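# Unfold a folding crate with four arms

## Task

Take the folding crate that lies flat on the floor and erect it so that each of its four walls stands upright and each of its four corner latches is engaged.

## Robot and tools

Robots: four identical i2rt Big YAM arms named arm1, arm2, arm3 and arm4. Each has six revolute joints, a two-finger gripper and a wrist camera that sits on top of the hand looking toward the fingertips. Full reach is roughly 1.0 m from the joint1 axis. Fixed room cameras are cam_high and cam_low; wrist cameras are arm1_cam_wrist to arm4_cam_wrist.

Frame: one shared scene frame, origin on the floor, +z up, metres. Feet (base_link, each facing along its own +x): arm1 at (-0.344, +0.564, 0.400), arm2 at (-0.347, -0.575, 0.384), arm3 at (+0.320, +0.573, 0.372), arm4 at (+0.356, -0.566, 0.334), with quaternions wxyz arm1 (+0.769, -0.004, +0.000, -0.639), arm2 (+0.754, +0.000, +0.000, +0.657), arm3 (+0.627, +0.001, -0.001, -0.779), arm4 (+0.630, +0.000, +0.000, +0.777). So arm1 and arm3 sit on the +y side, arm2 and arm4 on the -y side. The hand point lies between the finger pads, about 1 cm short of the tips; the fingers point along the hand's +z and close along its y. Printed hand positions get less accurate at long reach.

Tool move: one call per action. Optional keys arm1..arm4, each an object for that arm only; an arm you omit receives nothing new. Inside an arm's object:
- joints: absolute goals keyed by name, radians for joint1_rad..joint6_rad and metres for gripper_m. Ranges: joint1_rad -2.879..2.879 (rotation about the foot, positive counter-clockwise seen from above, 0 along the foot's +x); joint2_rad 0..3.141 (shoulder, 0 = upper arm pointing back, positive lifts then brings it forward); joint3_rad 0..3.019 (elbow, 0 folded, positive opens); joint4_rad -1.692..1.57 (hand pitch, positive tips fingers up); joint5_rad -1.57..1.57 (sideways swing, positive to the arm's right); joint6_rad -2.094..2.094 (roll, positive clockwise viewed from behind); gripper_m 0..0.093 (fingertip gap). Done tolerances: ±0.045, ±0.14, ±0.09, ±0.055, ±0.03, ±0.035 rad and ±0.003 m.
- target: seven numbers [x, y, z, qw, qx, qy, qz], an absolute hand pose in the scene frame in metres, same layout as the printed hand line. The hand travels a straight line from its current hand_target toward it. Alongside target, joints may contain only gripper_m, otherwise the call is refused.
- speed: top path speed in m/s, 0.002..0.5, default 0.25; rotation capped at double that in rad/s. Only allowed with target.
cameras: list of names, or ["all"], or [] for none; omitted means all for an empty call and none otherwise. Unknown keys or names make the call invalid; out-of-range values get it refused, and after a refusal the later move, wait and finished_scene calls of that reply are skipped.

All motions in an action begin together; all hand paths finish together, paced by the slowest. Paths take 0.5 to 10 s and stop short if longer. The controller limits each step to 100 mm and 20 degrees ahead of the measured hand, uses damped IK, and favours position over orientation. Expect a centimetre or more of error, lag, and overshoot of speed near full stretch. Joint-space moves can sweep the hand wide because joints run at different rates. Paths ignore obstacles and other arms.

An empty move returns every arm's full state plus images and the scene number. Results: a move line per commanded arm ("done" or the worst status); joint_status and hand_status per motion: off_target (stopped away, may still push), time_out (each joint then holds a goal near where it stood and may keep pushing; on_its_own lists these, and "held at" gives targets not readings), not_followed (a self/arm collision check withheld targets, reported as "joint command not followed" or "pose unreachable"; the arm may keep trying until you resend). Arms not named appear under "as last shown" with "not commanded". Joint velocities are rad/s (gripper m/s); "within noise" means still. Joint torques are in joint order, include gravity, carry offsets and noise, and entries 3 and 4 wrap at ±28 N m. The pictures line lists image order; images may trail the state slightly. To relieve a pushing joint, command its reported position.

wait: seconds 0..10, optional cameras; commands nothing. zoom_image: camera plus region [x0, y0, x1, y1] in pixels of that camera's latest 672x504 image, at most 504 by 504. read_manual: licence texts only. finished_scene: scene = the current scene's number; irreversible, call it only once the crate stands and latched with no robot holding it.

Gripping: while squeezing a rigid part, gripper_m reads up to 0.005 m under its width (some grippers read up to 0.002 m over); closed on nothing it reads 0.000-0.003. Command about 0.005 m below the contact reading for full force (about 50-64 N per pad); soft parts crush further. Release by commanding well above the reading.

Avoid: arms pressing on each other (including closing a gripper on another arm's fingers), which ends the scene; the safety check cannot be trusted to prevent contact of fingers, housings or cameras. Arms keep pushing after contact, so do not drive into the floor or crate. Long holding, stretched poses or unreachable goals heat motors; MOTOR HOT appears at 85 °C, and at 100 °C the arm goes limp for 30-60 s (OVER-TEMPERATURE FAULT, keys report limit_stop_at_motor_heat; resend targets afterwards). Do not drop parts, release moving parts, slam, or hit fixed things hard. The scene keeps running while you think, holding the last command, so smooth, efficient motion is preferred.

Each tool is called after ">>>" as name(argument=value, ...) on one line, values as JSON.

## Session

>>> move()

Scene clock: 0.00 s.
Joint torques (N m): no reading
Motor temperatures (°C): arm1=[27 28 28 28 23 23 25] | arm2=[24 25 23 25 28 27 25] | arm3=[26 24 27 24 26 24 27] | arm4=[25 26 26 31 26 25 27]
Heat: arm1: hottest joint2_rad 28 °C; arm2: hottest joint5_rad 28 °C; arm3: hottest joint3_rad 27 °C; arm4: hottest joint4_rad 31 °C.
Joint velocities: within noise
arm1.joint_positions: joint1_rad=-0.585 joint2_rad=+0.467 joint3_rad=+1.640 joint4_rad=-1.554 joint5_rad=+0.191 joint6_rad=-0.040 gripper_m=+0.09396
arm1.joint_status: not commanded
arm1.hand: x=-0.4062 y=+0.4986 z=+1.0234 quat_wxyz=(-0.233, -0.706, -0.424, +0.517) (m; scene frame)
arm1.hand_target: x=-0.4048 y=+0.5020 z=+1.0297 quat_wxyz=(-0.238, -0.702, -0.420, +0.523) (m; scene frame)
arm1.hand_status: not commanded
arm2.joint_positions: joint1_rad=+0.742 joint2_rad=+0.378 joint3_rad=+1.702 joint4_rad=-1.262 joint5_rad=-0.142 joint6_rad=-0.320 gripper_m=+0.09396
arm2.joint_status: not commanded
arm2.hand: x=-0.3865 y=-0.5610 z=+1.1031 quat_wxyz=(-0.397, +0.664, -0.167, -0.611) (m; scene frame)
arm2.hand_target: x=-0.3859 y=-0.5619 z=+1.1085 quat_wxyz=(-0.399, +0.660, -0.165, -0.614) (m; scene frame)
arm2.hand_status: not commanded
arm3.joint_positions: joint1_rad=+0.368 joint2_rad=+0.508 joint3_rad=+1.375 joint4_rad=-1.360 joint5_rad=-0.070 joint6_rad=+0.635 gripper_m=+0.09396
arm3.joint_status: not commanded
arm3.hand: x=+0.3593 y=+0.3880 z=+0.9196 quat_wxyz=(-0.486, -0.725, -0.459, +0.167) (m; scene frame)
arm3.hand_target: x=+0.3588 y=+0.3913 z=+0.9281 quat_wxyz=(-0.494, -0.720, -0.456, +0.170) (m; scene frame)
arm3.hand_status: not commanded
arm4.joint_positions: joint1_rad=+0.790 joint2_rad=+0.548 joint3_rad=+1.366 joint4_rad=-1.267 joint5_rad=+0.241 joint6_rad=-0.097 gripper_m=+0.09396
arm4.joint_status: not commanded
arm4.hand: x=+0.1989 y=-0.4149 z=+0.8936 quat_wxyz=(-0.270, +0.802, -0.260, -0.465) (m; scene frame)
arm4.hand_target: x=+0.2019 y=-0.4169 z=+0.9028 quat_wxyz=(-0.272, +0.796, -0.260, -0.474) (m; scene frame)
arm4.hand_status: not commanded
pictures: arm1_cam_wrist, arm2_cam_wrist, arm3_cam_wrist, arm4_cam_wrist, cam_high, cam_low

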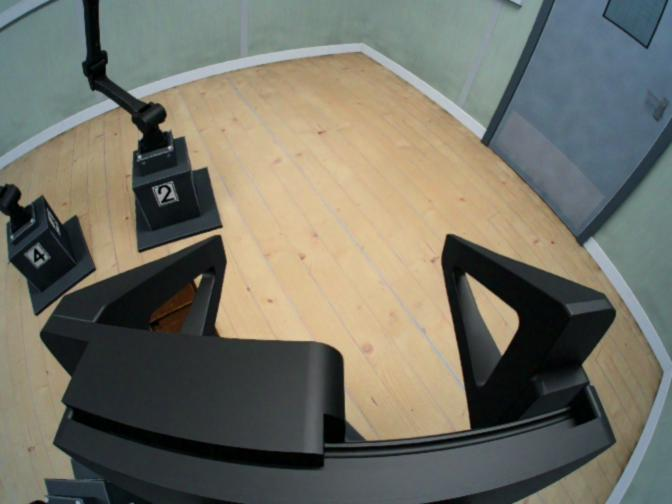

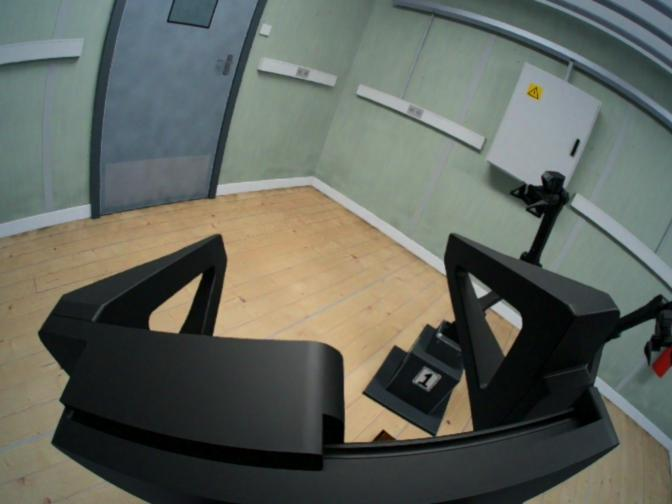

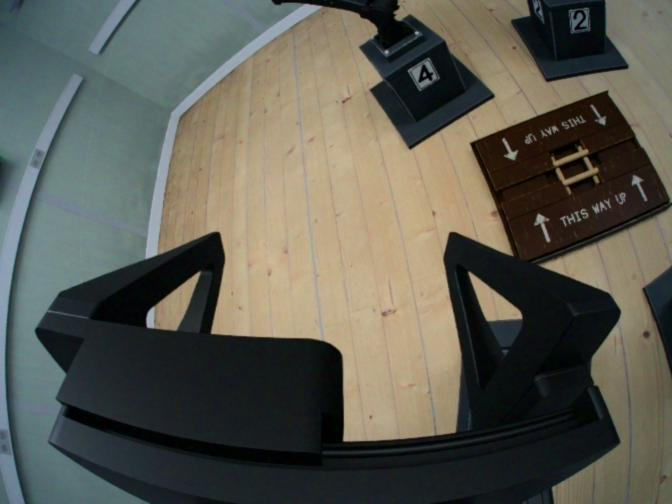

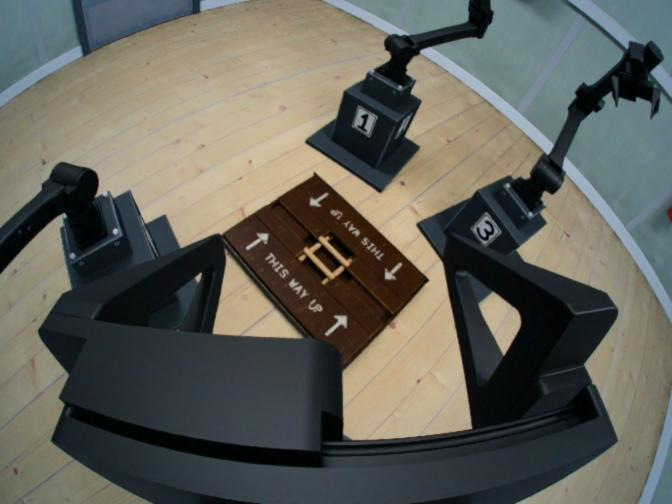

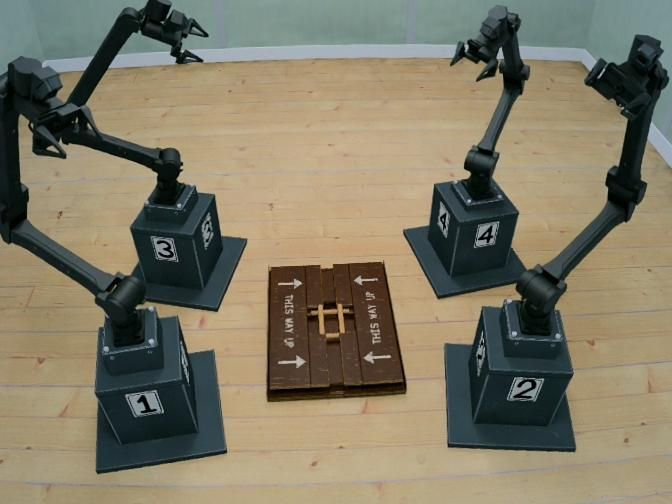

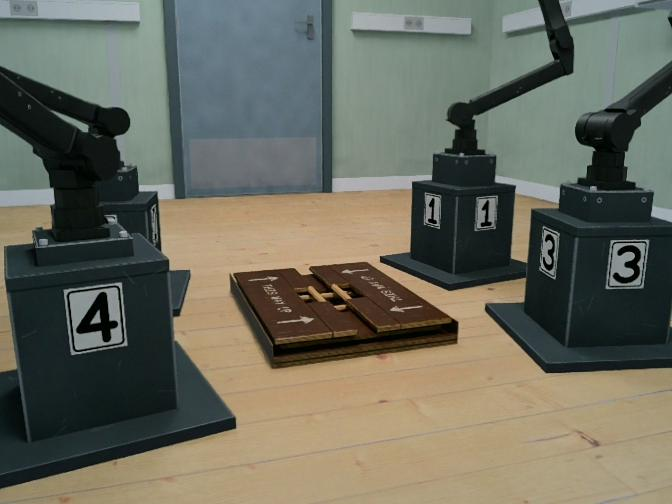

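>>> zoom_image(camera="cam_high", region=[240, 240, 440, 420])

>>> zoom_image(camera="cam_low", region=[210, 230, 480, 390])

>>> zoom_image(camera="arm4_cam_wrist", region=[210, 160, 440, 370])

Scaled by 2.520 from the camera's 672x504 image, which has a finer 960x720 frame.

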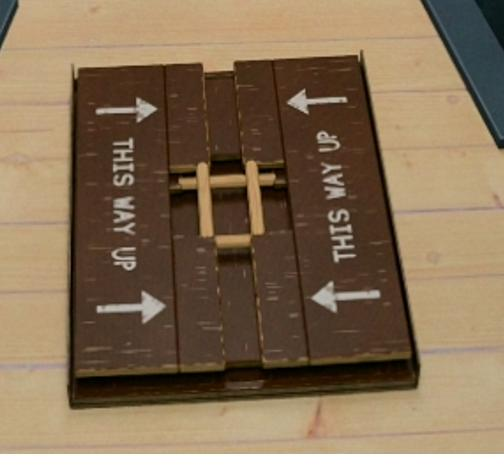

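Scaled by 1.867 from the camera's 672x504 image, which has a finer 960x720 frame.

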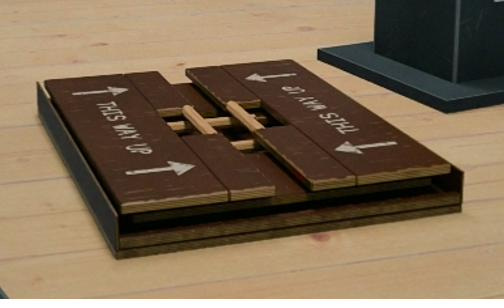

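Scaled by 2.191 from the camera's 672x504 image, which has a finer 960x720 frame.

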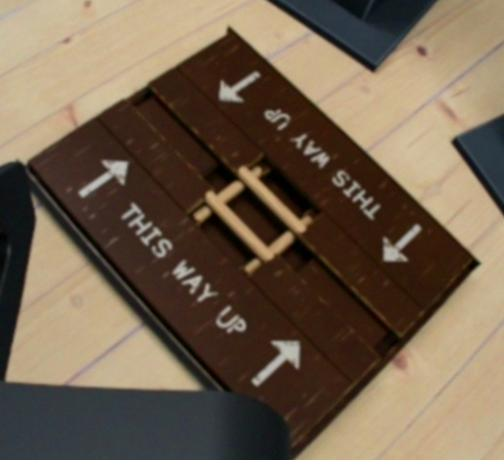

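>>> move(arm1={"target":[0.0,0.06,0.33,0,0,1,0],"speed":0.35,"joints":{"gripper_m":0.06}}, arm4={"target":[0.0,-0.28,0.42,0,1,0,0],"speed":0.35,"joints":{"gripper_m":0.06}}, cameras=["all"])

Scene clock: 24.97 s.
Joint torques (N m): arm1=[-1.2 -22.12 9.81 0.2 0.02 -0.05] | arm2=[-0.09 9.41 3.97 1.8 0.03 0] | arm3=[-0.79 1.67 7.19 2.5 0.1 0.01] | arm4=[2.14 -12.16 12.63 -0.38 -0.07 -0.11]
Motor temperatures (°C): arm1=[27 28 29 28 23 23 25] | arm2=[24 26 24 25 28 27 25] | arm3=[26 24 28 24 26 23 27] | arm4=[25 26 29 31 26 25 27]
Heat: arm1: hottest joint3_rad 29 °C; arm2: hottest joint5_rad 28 °C; arm3: hottest joint3_rad 28 °C; arm4: hottest joint4_rad 31 °C.
move: arm1 off_target; arm4 off_target
Joint velocities: within noise
arm1.joint_positions: joint1_rad=+0.422 joint2_rad=+2.183 joint3_rad=+1.525 joint4_rad=-0.950 joint5_rad=+0.002 joint6_rad=-0.954 gripper_m=+0.06006
arm1.joint_status: all done
arm1.hand: x=-0.0098 y=+0.0805 z=+0.3206 quat_wxyz=(+0.014, -0.005, -1.000, -0.012) (m; scene frame)
arm1.hand_target: x=-0.0025 y=+0.0650 z=+0.3268 quat_wxyz=(+0.007, +0.000, -1.000, -0.003) (m; scene frame)
arm1.hand_status: off_target (0.025 m and 2.2 deg from the pose sent, 0.916 m and 129.8 deg at the start; pose on its path clipped on 27 of 129 steps)
arm2, arm3: as last shown
arm4.joint_positions: joint1_rad=+0.677 joint2_rad=+1.619 joint3_rad=+1.124 joint4_rad=-1.108 joint5_rad=-0.001 joint6_rad=-0.647 gripper_m=+0.06007
arm4.joint_status: all done
arm4.hand: x=+0.0187 y=-0.2897 z=+0.4107 quat_wxyz=(+0.010, +1.000, -0.020, +0.012) (m; scene frame)
arm4.hand_target: x=+0.0033 y=-0.2813 z=+0.4190 quat_wxyz=(+0.002, +1.000, -0.007, +0.003) (m; scene frame)
arm4.hand_status: off_target (0.023 m and 2.9 deg from the pose sent, 0.531 m and 73.4 deg at the start)
pictures: arm1_cam_wrist, arm2_cam_wrist, arm3_cam_wrist, arm4_cam_wrist, cam_high, cam_low

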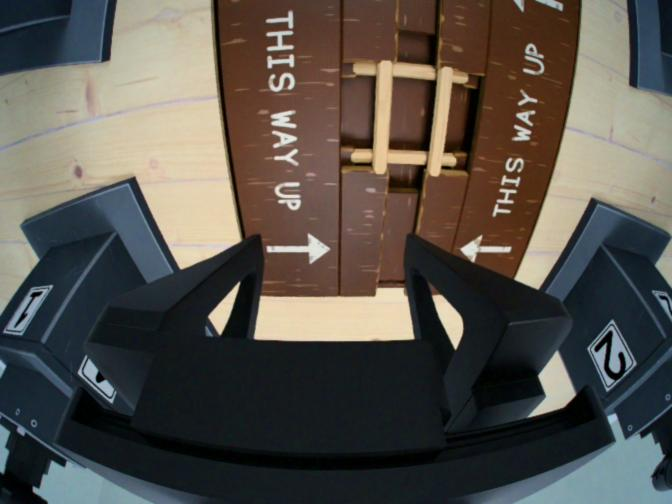

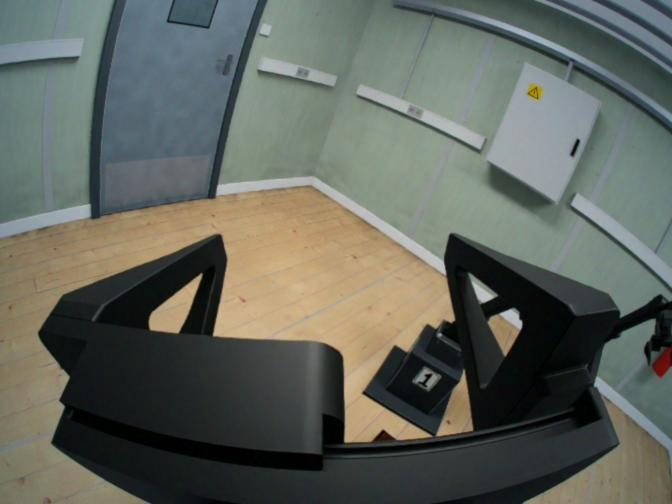

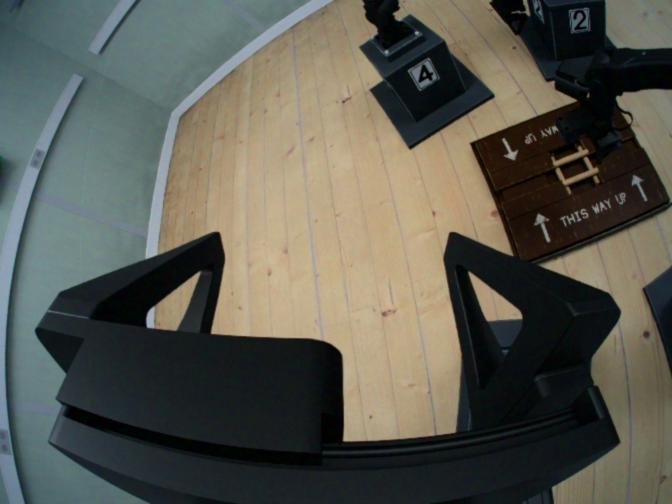

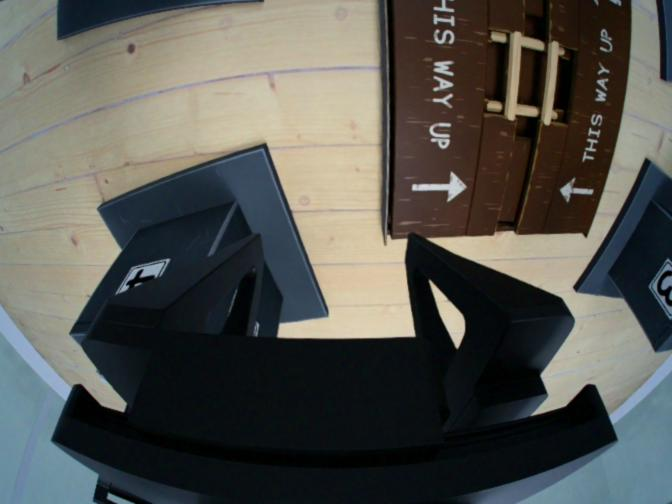

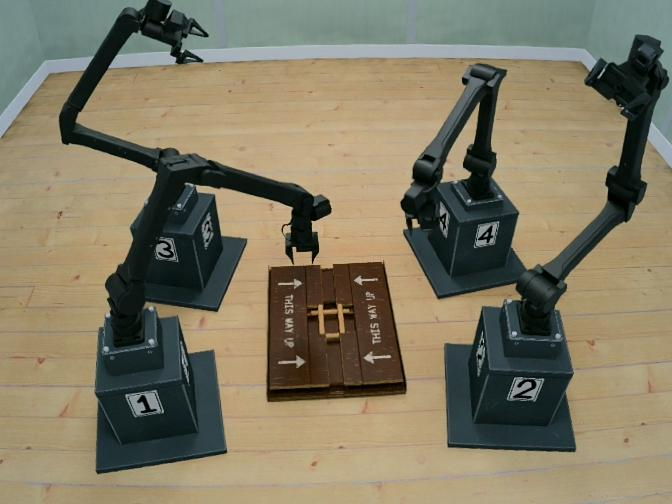

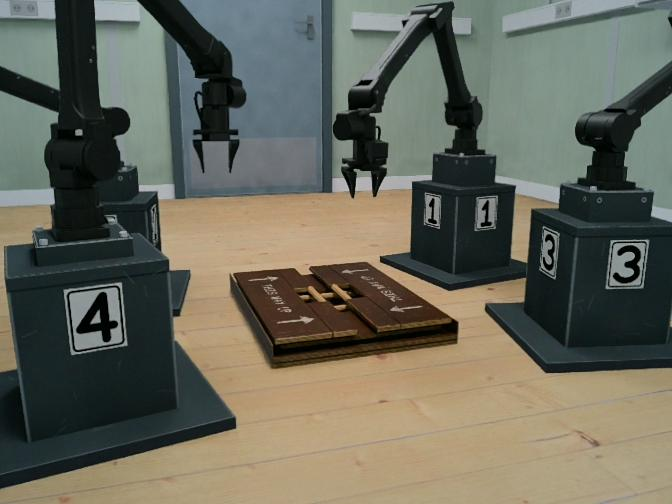

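>>> move(arm1={"target":[0.006,0.009,0.16,0,0,1,0],"speed":0.2,"joints":{"gripper_m":0.05}}, cameras=["arm1_cam_wrist","cam_low"])

Scene clock: 35.30 s.
Joint torques (N m): arm1=[-1.26 -25.41 8.87 0.62 -0.03 -0.05] | arm2=[-0.09 9.41 3.97 1.78 0.02 0] | arm3=[-0.44 2.02 7.28 2.41 0.11 0] | arm4=[2.37 -12.16 12.63 -0.36 -0.07 -0.11]
Motor temperatures (°C): arm1=[27 29 30 28 23 23 25] | arm2=[24 26 24 25 28 26 25] | arm3=[26 24 28 24 26 23 27] | arm4=[25 26 29 31 26 25 27]
Heat: arm1: hottest joint3_rad 30 °C; arm2: hottest joint5_rad 28 °C; arm3: hottest joint3_rad 28 °C; arm4: hottest joint4_rad 31 °C.
move: arm1 off_target
Joint velocities: within noise
arm1.joint_positions: joint1_rad=+0.389 joint2_rad=+2.573 joint3_rad=+1.778 joint4_rad=-0.807 joint5_rad=-0.007 joint6_rad=-0.992 gripper_m=+0.05006
arm1.joint_status: all done
arm1.hand: x=+0.0008 y=+0.0280 z=+0.1578 quat_wxyz=(+0.008, -0.003, -1.000, -0.012) (m; scene frame)
arm1.hand_target: x=+0.0053 y=+0.0110 z=+0.1603 quat_wxyz=(+0.000, +0.000, -1.000, -0.001) (m; scene frame)
arm1.hand_status: off_target (0.020 m and 1.7 deg from the pose sent, 0.177 m and 2.2 deg at the start)
arm2, arm3: as last shown
arm4.joint_positions: joint1_rad=+0.669 joint2_rad=+1.619 joint3_rad=+1.124 joint4_rad=-1.108 joint5_rad=-0.001 joint6_rad=-0.647 gripper_m=+0.06007
arm4.joint_status: not commanded
arm4.hand: x=+0.0208 y=-0.2871 z=+0.4107 quat_wxyz=(+0.010, +1.000, -0.024, +0.012) (m; scene frame)
arm4.hand_target: x=+0.0054 y=-0.2786 z=+0.4190 quat_wxyz=(+0.002, +1.000, -0.011, +0.003) (m; scene frame)
arm4.hand_status: not commanded
pictures: arm1_cam_wrist, cam_low

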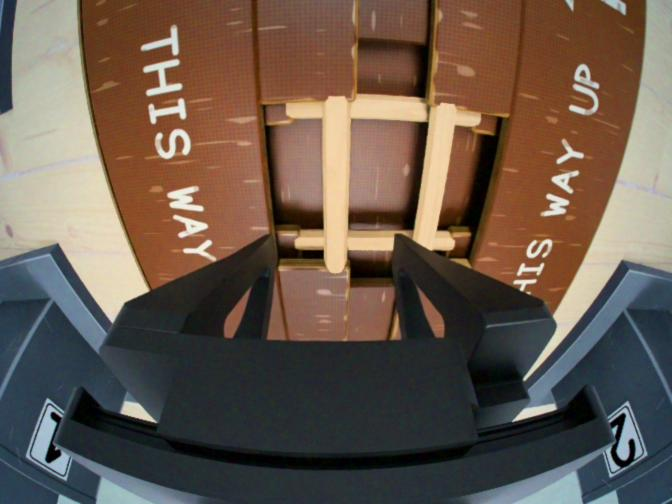

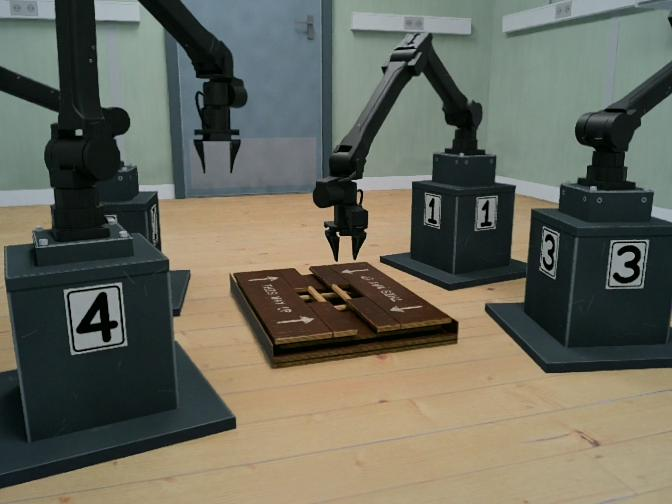

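>>> move(arm1={"target":[0.002,0.010,0.072,0,0,1,0],"speed":0.1,"joints":{"gripper_m":0.05}}, cameras=["arm1_cam_wrist","cam_low"])

Scene clock: 44.60 s.
Joint torques (N m): arm1=[-1.14 -25.29 8.21 0.81 0.04 -0.04] | arm2=[-0.09 9.41 3.96 1.78 0.02 -0.01] | arm3=[-0.73 1.73 7.19 2.47 0.14 -0.02] | arm4=[2.37 -12.16 12.63 -0.39 -0.07 -0.11]
Motor temperatures (°C): arm1=[27 29 30 28 23 23 25] | arm2=[24 26 24 25 28 26 25] | arm3=[26 24 29 24 26 23 27] | arm4=[25 26 29 31 26 25 27]
Heat: arm1: hottest joint3_rad 30 °C; arm2: hottest joint5_rad 28 °C; arm3: hottest joint3_rad 29 °C; arm4: hottest joint4_rad 31 °C.
move: arm1 off_target
Joint velocities: within noise
arm1.joint_positions: joint1_rad=+0.387 joint2_rad=+2.751 joint3_rad=+1.881 joint4_rad=-0.733 joint5_rad=-0.007 joint6_rad=-0.995 gripper_m=+0.05006
arm1.joint_status: all done
arm1.hand: x=-0.0012 y=+0.0281 z=+0.0732 quat_wxyz=(+0.009, -0.002, -1.000, -0.013) (m; scene frame)
arm1.hand_target: x=+0.0018 y=+0.0111 z=+0.0727 quat_wxyz=(+0.000, +0.000, -1.000, +0.000) (m; scene frame)
arm1.hand_status: off_target (0.018 m and 1.8 deg from the pose sent, 0.088 m and 1.7 deg at the start)
arm2, arm3, arm4: as last shown
pictures: arm1_cam_wrist, cam_low

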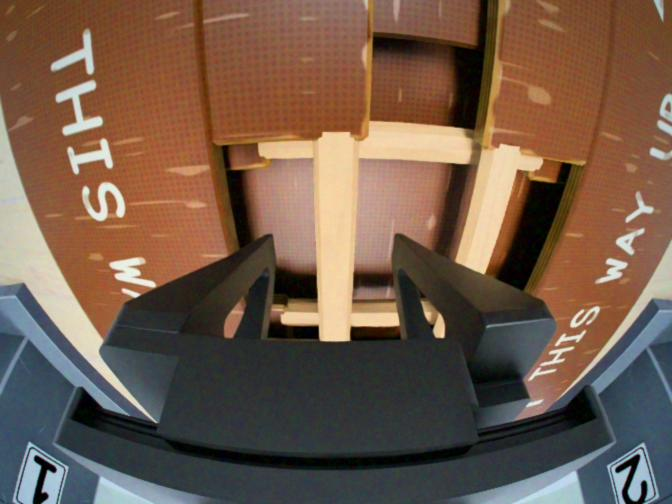

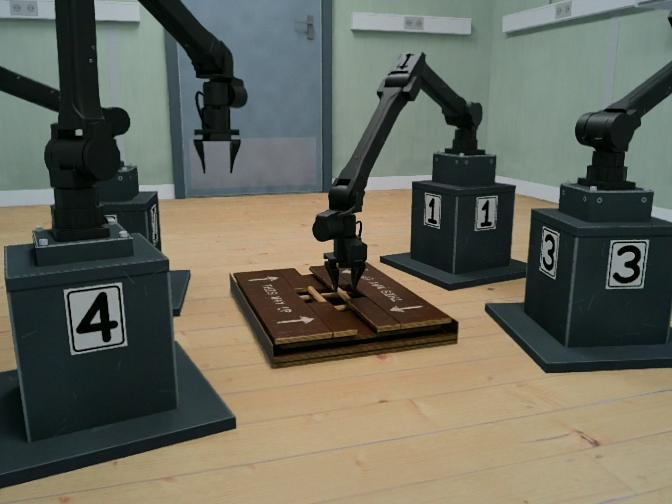

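>>> move(arm1={"target":[0.002,0.010,0.060,0,0,1,0],"speed":0.1})

>>> move(arm1={"joints":{"gripper_m":0.012}}, cameras=["arm1_cam_wrist"])

Scene clock: 47.43 s.
Joint torques (N m): arm1=[-1.38 -25.05 8.36 0.9 0.06 0.01] | arm2=[-0.09 9.41 3.95 1.78 0.03 0] | arm3=[-0.38 1.85 7.19 2.28 0.12 -0.01] | arm4=[2.37 -12.16 12.63 -0.38 -0.08 -0.11]
Motor temperatures (°C): arm1=[27 29 31 28 23 23 25] | arm2=[24 26 24 25 28 26 25] | arm3=[26 24 29 24 26 23 27] | arm4=[25 26 29 31 26 25 27]
Heat: arm1: hottest joint3_rad 31 °C; arm2: hottest joint5_rad 28 °C; arm3: hottest joint3_rad 29 °C; arm4: hottest joint4_rad 31 °C.
move: arm1 off_target
Joint velocities: within noise
arm1.joint_positions: joint1_rad=+0.387 joint2_rad=+2.778 joint3_rad=+1.902 joint4_rad=-0.727 joint5_rad=-0.007 joint6_rad=-0.995 gripper_m=+0.05006
arm1.joint_status: not commanded
arm1.hand: x=-0.0011 y=+0.0277 z=+0.0613 quat_wxyz=(+0.009, -0.002, -1.000, -0.013) (m; scene frame)
arm1.hand_target: x=+0.0021 y=+0.0099 z=+0.0609 quat_wxyz=(-0.001, +0.000, -1.000, +0.001) (m; scene frame)
arm1.hand_status: off_target (0.018 m and 1.8 deg from the pose sent, 0.023 m and 1.8 deg at the start)
arm2, arm3, arm4: as last shown
pictures: none

Scene clock: 48.10 s.
Joint torques (N m): arm1=[-0.38 -25.64 8.27 0.75 0.03 -0.06] | arm2=[-0.03 9.47 3.96 1.8 0.02 0] | arm3=[-0.5 2.02 7.21 2.35 0.12 -0.02] | arm4=[2.37 -12.16 12.63 -0.38 -0.07 -0.11]
Motor temperatures (°C): arm1=[27 29 31 28 23 23 25] | arm2=[24 26 24 25 28 26 25] | arm3=[26 24 29 24 26 23 27] | arm4=[25 26 30 31 26 25 27]
Heat: arm1: hottest joint3_rad 31 °C; arm2: hottest joint5_rad 28 °C; arm3: hottest joint3_rad 29 °C; arm4: hottest joint4_rad 31 °C.
move: arm1 done
Joint velocities: within noise
arm1.joint_positions: joint1_rad=+0.386 joint2_rad=+2.780 joint3_rad=+1.904 joint4_rad=-0.726 joint5_rad=-0.007 joint6_rad=-0.995 gripper_m=+0.01373
arm1.joint_status: all done
arm1.hand: x=-0.0017 y=+0.0268 z=+0.0607 quat_wxyz=(+0.008, -0.003, -1.000, -0.012) (m; scene frame)
arm1.hand_target: x=+0.0015 y=+0.0103 z=+0.0601 quat_wxyz=(+0.000, +0.000, -1.000, +0.001) (m; scene frame)
arm1.hand_status: not commanded
arm2, arm3, arm4: as last shown
pictures: arm1_cam_wrist

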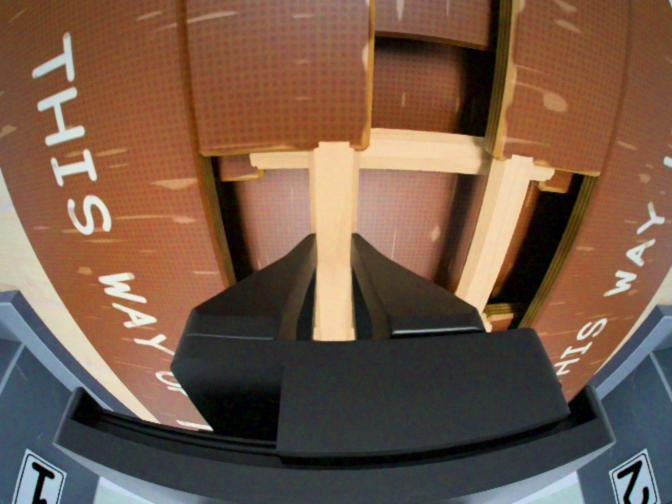

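>>> move(arm1={"target":[0.002,0.021,0.12,0,0,0.985,0.174],"speed":0.12,"joints":{"gripper_m":0.008}}, cameras=["arm1_cam_wrist","cam_low"])

Scene clock: 52.43 s.
Joint torques (N m): arm1=[-1.14 -27.22 9.65 -0.58 -0.15 -0.1] | arm2=[-0.09 9.41 3.96 1.8 0.03 0] | arm3=[-0.73 1.44 7.24 2.48 0.14 0.02] | arm4=[2.37 -12.16 12.63 -0.38 -0.07 -0.11]
Motor temperatures (°C): arm1=[27 30 31 28 23 23 25] | arm2=[24 26 24 25 28 26 25] | arm3=[26 24 29 24 26 23 27] | arm4=[25 26 30 31 26 25 27]
Heat: arm1: hottest joint3_rad 31 °C; arm2: hottest joint5_rad 28 °C; arm3: hottest joint3_rad 29 °C; arm4: hottest joint4_rad 31 °C.
move: arm1 off_target
Joint velocities: within noise
arm1.joint_positions: joint1_rad=+0.349 joint2_rad=+2.840 joint3_rad=+2.201 joint4_rad=-1.253 joint5_rad=-0.176 joint6_rad=-1.061 gripper_m=+0.00808
arm1.joint_status: all done
arm1.hand: x=+0.0019 y=+0.0330 z=+0.1189 quat_wxyz=(+0.007, -0.003, -0.984, -0.178) (m; scene frame)
arm1.hand_target: x=+0.0031 y=+0.0194 z=+0.1198 quat_wxyz=(-0.001, +0.001, -0.985, -0.170) (m; scene frame)
arm1.hand_status: off_target (0.012 m and 1.0 deg from the pose sent, 0.060 m and 18.7 deg at the start)
arm2, arm3, arm4: as last shown
pictures: arm1_cam_wrist, cam_low

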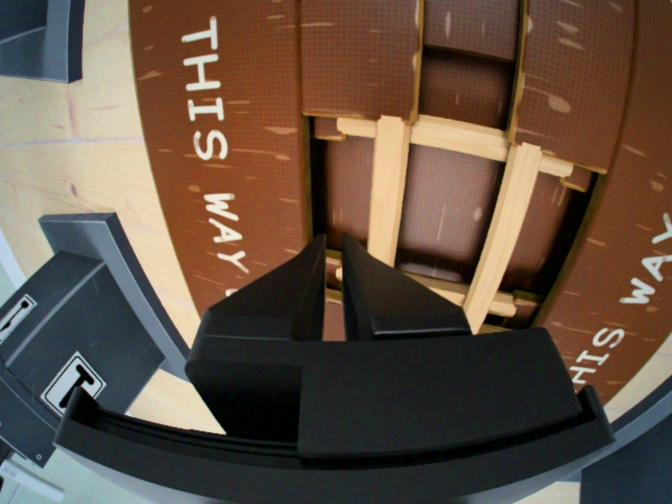

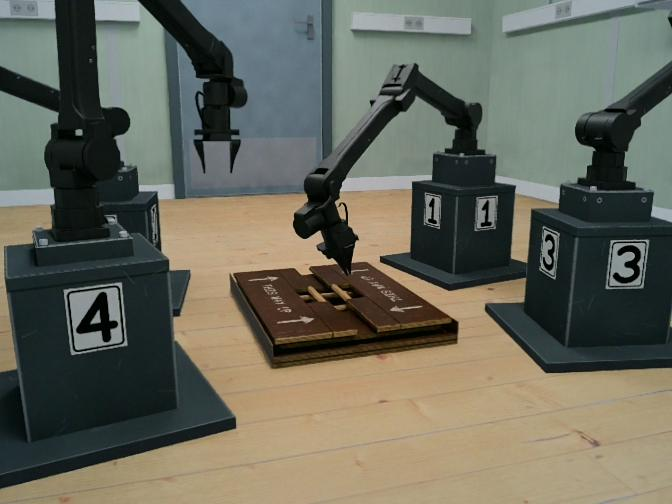

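>>> move(arm1={"target":[0.002,0.0105,0.12,0,0,1,0],"speed":0.2,"joints":{"gripper_m":0.05}})

>>> move(arm1={"target":[0.002,0.0105,0.052,0,0,1,0],"speed":0.12}, cameras=["arm1_cam_wrist"])

>>> move(arm1={"joints":{"gripper_m":0.0}}, cameras=["arm1_cam_wrist"])

Scene clock: 55.20 s.
Joint torques (N m): arm1=[0.67 -28.45 5.09 0.85 0.19 0.2] | arm2=[-0.15 9.41 3.95 1.8 0.03 0] | arm3=[-0.44 2.08 7.16 2.37 0.11 -0.01] | arm4=[2.37 -12.16 12.63 -0.38 -0.07 -0.11]
Motor temperatures (°C): arm1=[27 30 31 28 23 23 25] | arm2=[24 26 24 25 28 26 25] | arm3=[26 24 29 24 26 23 27] | arm4=[25 26 30 31 26 25 27]
Heat: arm1: hottest joint3_rad 31 °C; arm2: hottest joint5_rad 28 °C; arm3: hottest joint3_rad 29 °C; arm4: hottest joint4_rad 31 °C.
move: arm1 off_target
Joint velocities: within noise
arm1.joint_positions: joint1_rad=+0.369 joint2_rad=+2.680 joint3_rad=+1.861 joint4_rad=-0.779 joint5_rad=-0.012 joint6_rad=-1.031 gripper_m=+0.04994
arm1.joint_status: all done
arm1.hand: x=-0.0055 y=+0.0149 z=+0.1124 quat_wxyz=(+0.005, +0.006, -1.000, -0.012) (m; scene frame)
arm1.hand_target: x=+0.0012 y=+0.0124 z=+0.1203 quat_wxyz=(+0.001, +0.003, -1.000, -0.004) (m; scene frame)
arm1.hand_status: off_target (0.012 m and 1.7 deg from the pose sent, 0.023 m and 20.6 deg at the start)
arm2, arm3, arm4: as last shown
pictures: none

Scene clock: 56.73 s.
Joint torques (N m): arm1=[0.56 -27.05 7.82 0.79 0.15 0.21] | arm2=[-0.09 9.47 3.96 1.81 0.03 0] | arm3=[-0.5 1.73 7.31 2.33 0.11 0.02] | arm4=[2.37 -12.16 12.63 -0.38 -0.07 -0.11]
Motor temperatures (°C): arm1=[27 30 31 28 23 23 25] | arm2=[24 26 24 25 28 26 25] | arm3=[26 24 29 24 26 23 27] | arm4=[25 26 30 31 26 25 27]
Heat: arm1: hottest joint3_rad 31 °C; arm2: hottest joint5_rad 28 °C; arm3: hottest joint3_rad 29 °C; arm4: hottest joint4_rad 31 °C.
move: arm1 off_target
Joint velocities: within noise
arm1.joint_positions: joint1_rad=+0.369 joint2_rad=+2.806 joint3_rad=+1.916 joint4_rad=-0.719 joint5_rad=-0.010 joint6_rad=-1.025 gripper_m=+0.04994
arm1.joint_status: not commanded
arm1.hand: x=-0.0126 y=+0.0249 z=+0.0476 quat_wxyz=(+0.009, +0.003, -1.000, -0.016) (m; scene frame)
arm1.hand_target: x=+0.0017 y=+0.0111 z=+0.0529 quat_wxyz=(-0.001, +0.000, -1.000, +0.001) (m; scene frame)
arm1.hand_status: off_target (0.021 m and 2.2 deg from the pose sent, 0.061 m and 1.7 deg at the start)
arm2.joint_positions: joint1_rad=+0.742 joint2_rad=+0.378 joint3_rad=+1.702 joint4_rad=-1.262 joint5_rad=-0.142 joint6_rad=-0.320 gripper_m=+0.09396
arm2.joint_status: not commanded
arm2.hand: x=-0.3865 y=-0.5610 z=+1.1031 quat_wxyz=(-0.397, +0.664, -0.167, -0.611) (m; scene frame)
arm2.hand_target: x=-0.3859 y=-0.5619 z=+1.1085 quat_wxyz=(-0.399, +0.660, -0.165, -0.614) (m; scene frame)
arm2.hand_status: not commanded
arm3.joint_positions: joint1_rad=+0.368 joint2_rad=+0.508 joint3_rad=+1.375 joint4_rad=-1.360 joint5_rad=-0.070 joint6_rad=+0.635 gripper_m=+0.09396
arm3.joint_status: not commanded
arm3.hand: x=+0.3593 y=+0.3880 z=+0.9196 quat_wxyz=(-0.486, -0.725, -0.459, +0.167) (m; scene frame)
arm3.hand_target: x=+0.3588 y=+0.3913 z=+0.9281 quat_wxyz=(-0.494, -0.720, -0.456, +0.170) (m; scene frame)
arm3.hand_status: not commanded
arm4: as last shown
pictures: arm1_cam_wrist

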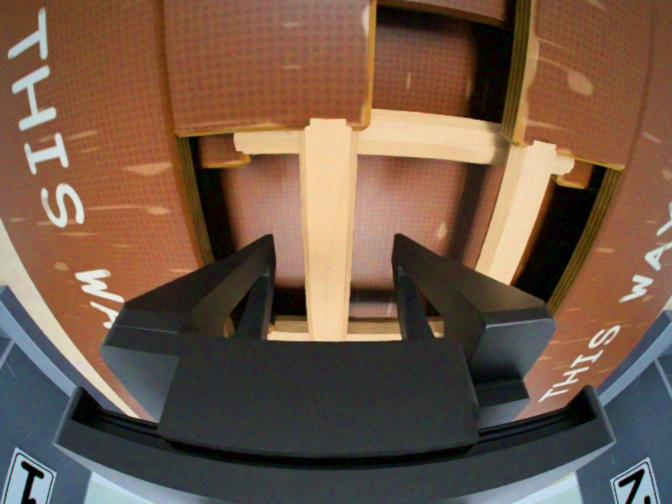

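Scene clock: 57.37 s.
Joint torques (N m): arm1=[0.5 -27.16 8.01 1.14 0.12 0.14] | arm2=[-0.03 9.41 3.95 1.78 0.03 0] | arm3=[-0.26 1.79 7.23 2.29 0.14 0.02] | arm4=[2.32 -12.16 12.64 -0.39 -0.07 -0.11]
Motor temperatures (°C): arm1=[27 30 31 28 23 23 25] | arm2=[24 26 24 25 28 26 25] | arm3=[26 24 29 24 26 23 27] | arm4=[25 26 30 31 26 25 27]
Heat: arm1: hottest joint3_rad 31 °C; arm2: hottest joint5_rad 28 °C; arm3: hottest joint3_rad 29 °C; arm4: hottest joint4_rad 31 °C.
move: arm1 off_target
Joint velocities: within noise
arm1.joint_positions: joint1_rad=+0.369 joint2_rad=+2.806 joint3_rad=+1.916 joint4_rad=-0.726 joint5_rad=-0.016 joint6_rad=-1.014 gripper_m=+0.01736
arm1.joint_status: gripper_m off_target (ended at +0.01739, target +0.00000)
arm1.hand: x=-0.0125 y=+0.0268 z=+0.0477 quat_wxyz=(+0.008, -0.002, -1.000, -0.020) (m; scene frame)
arm1.hand_target: x=+0.0025 y=+0.0118 z=+0.0529 quat_wxyz=(-0.003, -0.003, -1.000, -0.001) (m; scene frame)
arm1.hand_status: not commanded
arm2, arm3, arm4: as last shown
pictures: arm1_cam_wrist

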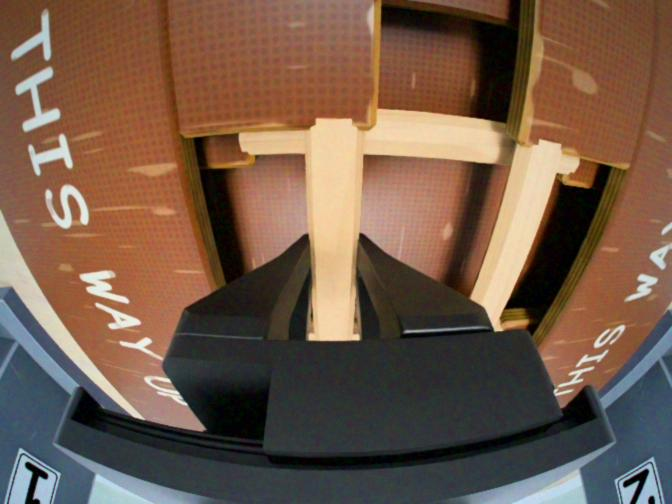

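>>> move(arm1={"target":[0.004,0.021,0.112,0,0,0.985,0.174],"speed":0.1}, cameras=["arm1_cam_wrist","cam_low"])

Scene clock: 60.63 s.
Joint torques (N m): arm1=[-0.09 -29.68 9.52 -3.08 -1.07 -0.07] | arm2=[-0.03 9.41 3.96 1.81 0.03 0] | arm3=[-0.67 2.02 7.25 2.43 0.12 -0.01] | arm4=[2.37 -12.16 12.63 -0.38 -0.07 -0.11]
Motor temperatures (°C): arm1=[27 30 31 28 23 23 25] | arm2=[24 26 24 25 28 26 25] | arm3=[26 24 29 24 26 23 27] | arm4=[25 26 30 31 26 25 27]
Heat: arm1: hottest joint3_rad 31 °C; arm2: hottest joint5_rad 28 °C; arm3: hottest joint3_rad 29 °C; arm4: hottest joint4_rad 31 °C.
move: arm1 off_target
Joint velocities: within noise
arm1.joint_positions: joint1_rad=+0.333 joint2_rad=+2.901 joint3_rad=+2.223 joint4_rad=-1.187 joint5_rad=-0.148 joint6_rad=-1.069 gripper_m=+0.01673
arm1.joint_status: not commanded
arm1.hand: x=-0.0112 y=+0.0263 z=+0.0808 quat_wxyz=(+0.010, -0.003, -0.987, -0.161) (m; scene frame)
arm1.hand_target: x=-0.0008 y=+0.0148 z=+0.1107 quat_wxyz=(-0.001, +0.000, -0.986, -0.167) (m; scene frame)
arm1.hand_status: off_target (0.035 m and 2.0 deg from the pose sent, 0.067 m and 17.7 deg at the start)
arm2, arm3: as last shown
arm4.joint_positions: joint1_rad=+0.669 joint2_rad=+1.619 joint3_rad=+1.124 joint4_rad=-1.108 joint5_rad=-0.001 joint6_rad=-0.647 gripper_m=+0.06007
arm4.joint_status: not commanded
arm4.hand: x=+0.0208 y=-0.2871 z=+0.4107 quat_wxyz=(+0.010, +1.000, -0.024, +0.012) (m; scene frame)
arm4.hand_target: x=+0.0054 y=-0.2786 z=+0.4190 quat_wxyz=(+0.002, +1.000, -0.011, +0.003) (m; scene frame)
arm4.hand_status: not commanded
pictures: arm1_cam_wrist, cam_low

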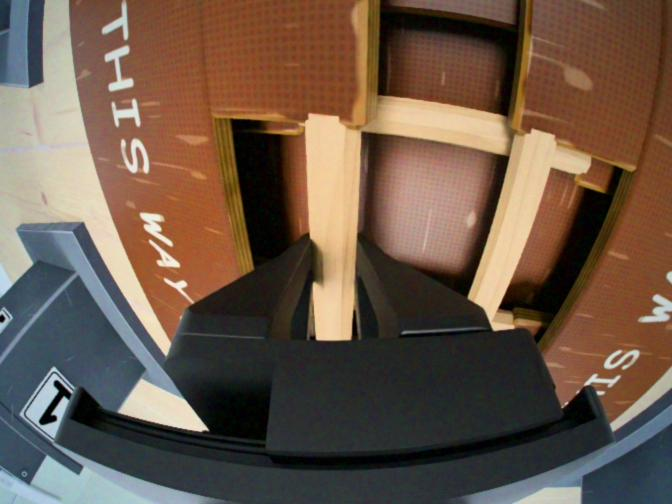

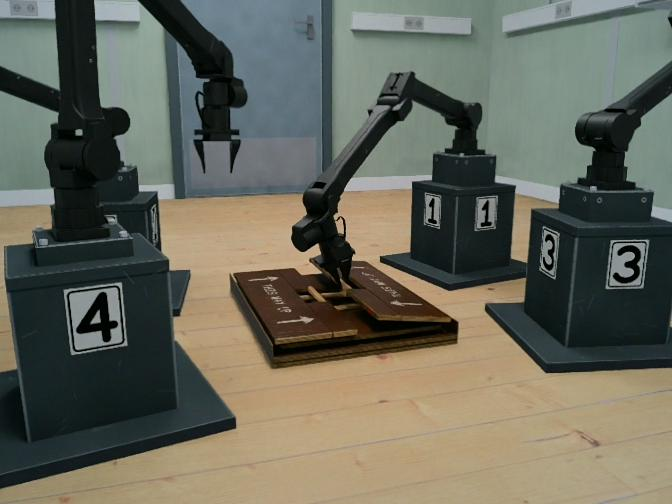

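>>> move(arm1={"target":[0.006,0.037,0.165,0,0,0.966,0.259],"speed":0.1}, cameras=["arm1_cam_wrist","cam_low"])

Scene clock: 63.10 s.
Joint torques (N m): arm1=[0.62 -30.15 9.25 -3.67 -1.37 -0.07] | arm2=[-0.09 9.47 3.96 1.8 0.03 0] | arm3=[-1.08 1.67 7.23 2.32 0.13 -0.01] | arm4=[2.37 -12.16 12.64 -0.38 -0.07 -0.11]
Motor temperatures (°C): arm1=[27 31 32 28 24 23 25] | arm2=[24 26 24 25 28 26 25] | arm3=[26 24 29 24 26 23 27] | arm4=[25 26 30 31 26 25 27]
Heat: arm1: hottest joint3_rad 32 °C; arm2: hottest joint5_rad 28 °C; arm3: hottest joint3_rad 29 °C; arm4: hottest joint4_rad 31 °C.
move: arm1 off_target
Joint velocities: within noise
arm1.joint_positions: joint1_rad=+0.320 joint2_rad=+2.901 joint3_rad=+2.339 joint4_rad=-1.462 joint5_rad=-0.227 joint6_rad=-1.106 gripper_m=+0.01679
arm1.joint_status: not commanded
arm1.hand: x=-0.0111 y=+0.0365 z=+0.1334 quat_wxyz=(+0.009, -0.007, -0.969, -0.246) (m; scene frame)
arm1.hand_target: x=+0.0058 y=+0.0360 z=+0.1641 quat_wxyz=(-0.001, +0.000, -0.966, -0.258) (m; scene frame)
arm1.hand_status: off_target (0.036 m and 2.0 deg from the pose sent, 0.087 m and 11.6 deg at the start)
arm2, arm3, arm4: as last shown
pictures: arm1_cam_wrist, cam_low

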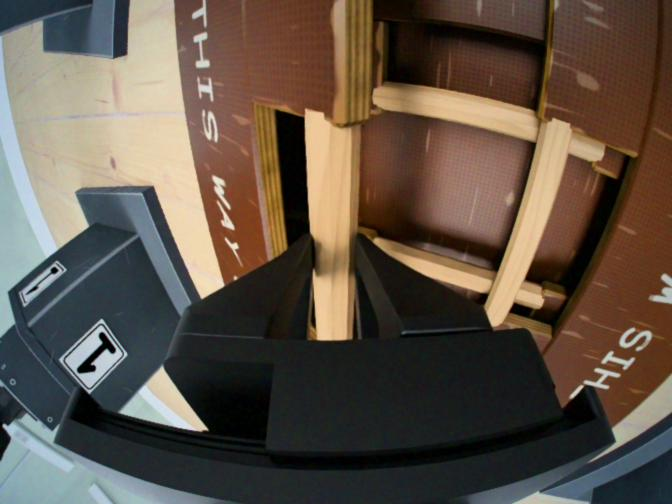

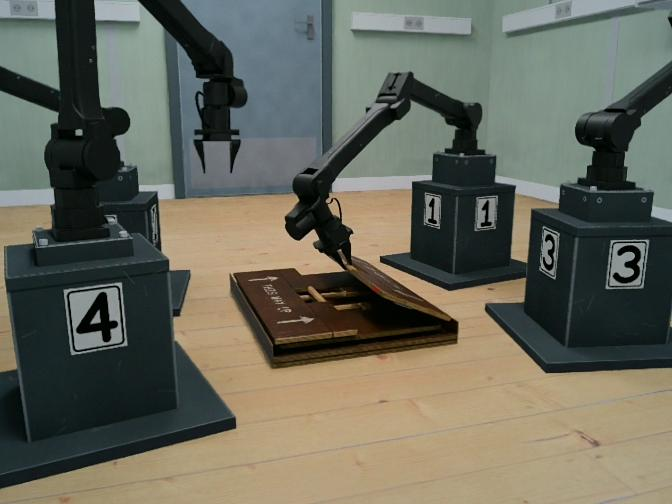

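>>> move(arm1={"target":[0.01,0.075,0.195,0,0,0.957,0.292],"speed":0.1}, cameras=["arm1_cam_wrist","cam_low"])

Scene clock: 75.17 s.
Joint torques (N m): arm1=[3.37 -31.33 4.85 -2.44 -1.4 -0.02] | arm2=[-0.03 9.41 3.96 1.77 0.02 0] | arm3=[-0.44 2.2 7.08 2.15 0.13 0.02] | arm4=[2.37 -12.16 12.63 -0.36 -0.07 -0.11]
Motor temperatures (°C): arm1=[27 32 32 28 25 23 25] | arm2=[24 26 24 25 28 26 25] | arm3=[26 24 29 24 26 23 27] | arm4=[25 26 31 31 26 25 27]
Heat: arm1: hottest joint2_rad 32 °C; arm2: hottest joint5_rad 28 °C; arm3: hottest joint3_rad 29 °C; arm4: hottest joint3_rad 31 °C.
move: arm1 off_target
Joint velocities: within noise
arm1.joint_positions: joint1_rad=+0.321 joint2_rad=+2.808 joint3_rad=+2.230 joint4_rad=-1.490 joint5_rad=-0.268 joint6_rad=-1.107 gripper_m=+0.01632
arm1.joint_status: not commanded
arm1.hand: x=-0.0115 y=+0.0542 z=+0.1705 quat_wxyz=(+0.001, -0.013, -0.962, -0.273) (m; scene frame)
arm1.hand_target: x=+0.0097 y=+0.0733 z=+0.1936 quat_wxyz=(+0.000, -0.001, -0.957, -0.291) (m; scene frame)
arm1.hand_status: off_target (0.039 m and 2.7 deg from the pose sent, 0.076 m and 5.6 deg at the start)
arm2, arm3, arm4: as last shown
pictures: arm1_cam_wrist, cam_low

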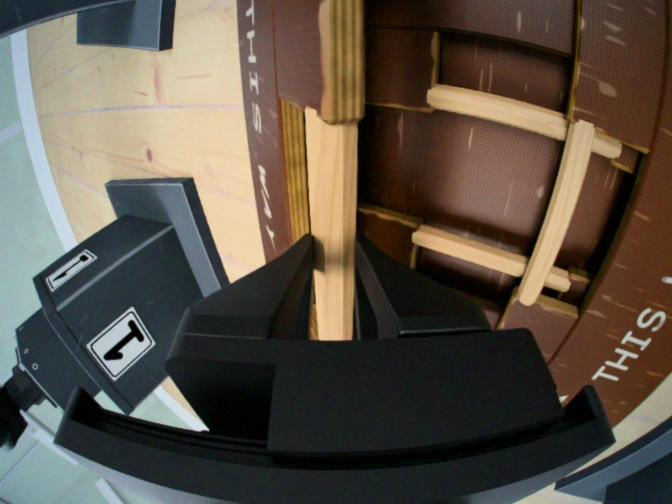

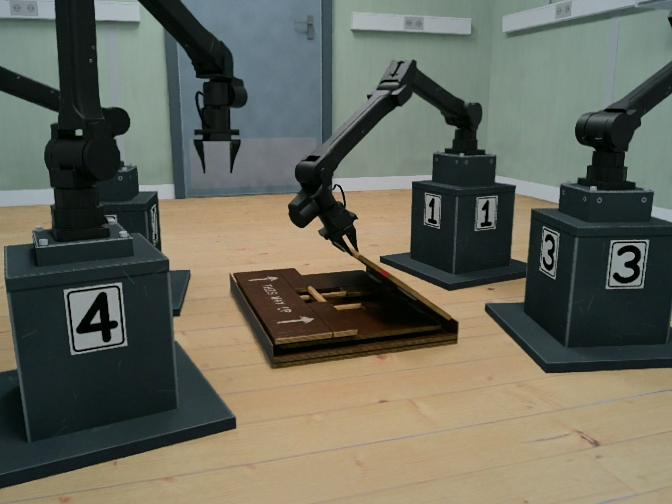

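>>> move(arm1={"target":[0.012,0.135,0.235,0,0,0.957,0.292],"speed":0.1}, cameras=["arm1_cam_wrist","cam_low"])

Scene clock: 77.23 s.
Joint torques (N m): arm1=[3.55 -27.87 4.59 -0.66 -1.33 0.15] | arm2=[-0.09 9.47 3.95 1.81 0.03 0] | arm3=[-0.97 1.73 7.24 2.22 0.11 -0.01] | arm4=[2.37 -12.16 12.63 -0.36 -0.07 -0.11]
Motor temperatures (°C): arm1=[27 32 32 28 25 23 25] | arm2=[24 26 24 25 28 26 25] | arm3=[26 24 29 24 26 23 27] | arm4=[25 26 31 31 26 25 27]
Heat: arm1: hottest joint2_rad 32 °C; arm2: hottest joint5_rad 28 °C; arm3: hottest joint3_rad 29 °C; arm4: hottest joint3_rad 31 °C.
move: arm1 off_target
Joint velocities: within noise
arm1.joint_positions: joint1_rad=+0.364 joint2_rad=+2.568 joint3_rad=+1.890 joint4_rad=-1.401 joint5_rad=-0.294 joint6_rad=-1.077 gripper_m=+0.01350
arm1.joint_status: not commanded
arm1.hand: x=-0.0118 y=+0.1141 z=+0.2298 quat_wxyz=(+0.004, -0.011, -0.959, -0.283) (m; scene frame)
arm1.hand_target: x=+0.0114 y=+0.1345 z=+0.2359 quat_wxyz=(+0.002, -0.003, -0.956, -0.292) (m; scene frame)
arm1.hand_status: off_target (0.032 m and 1.7 deg from the pose sent, 0.106 m and 2.7 deg at the start)
arm2, arm3, arm4: as last shown
pictures: arm1_cam_wrist, cam_low

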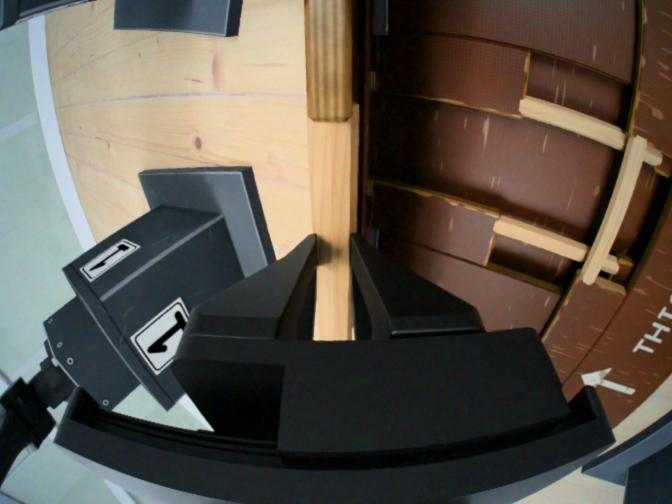

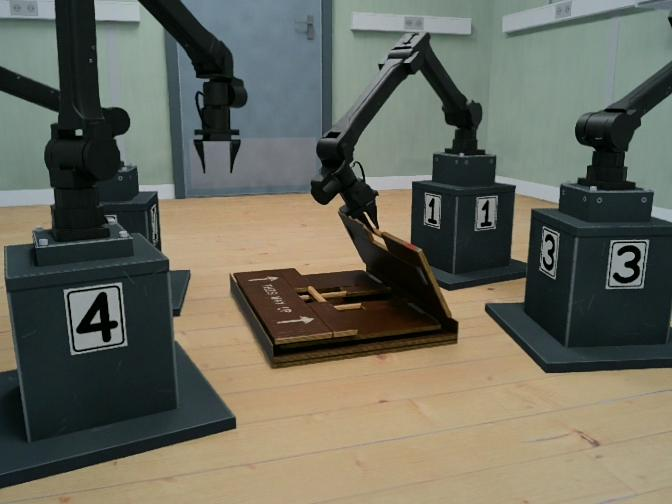

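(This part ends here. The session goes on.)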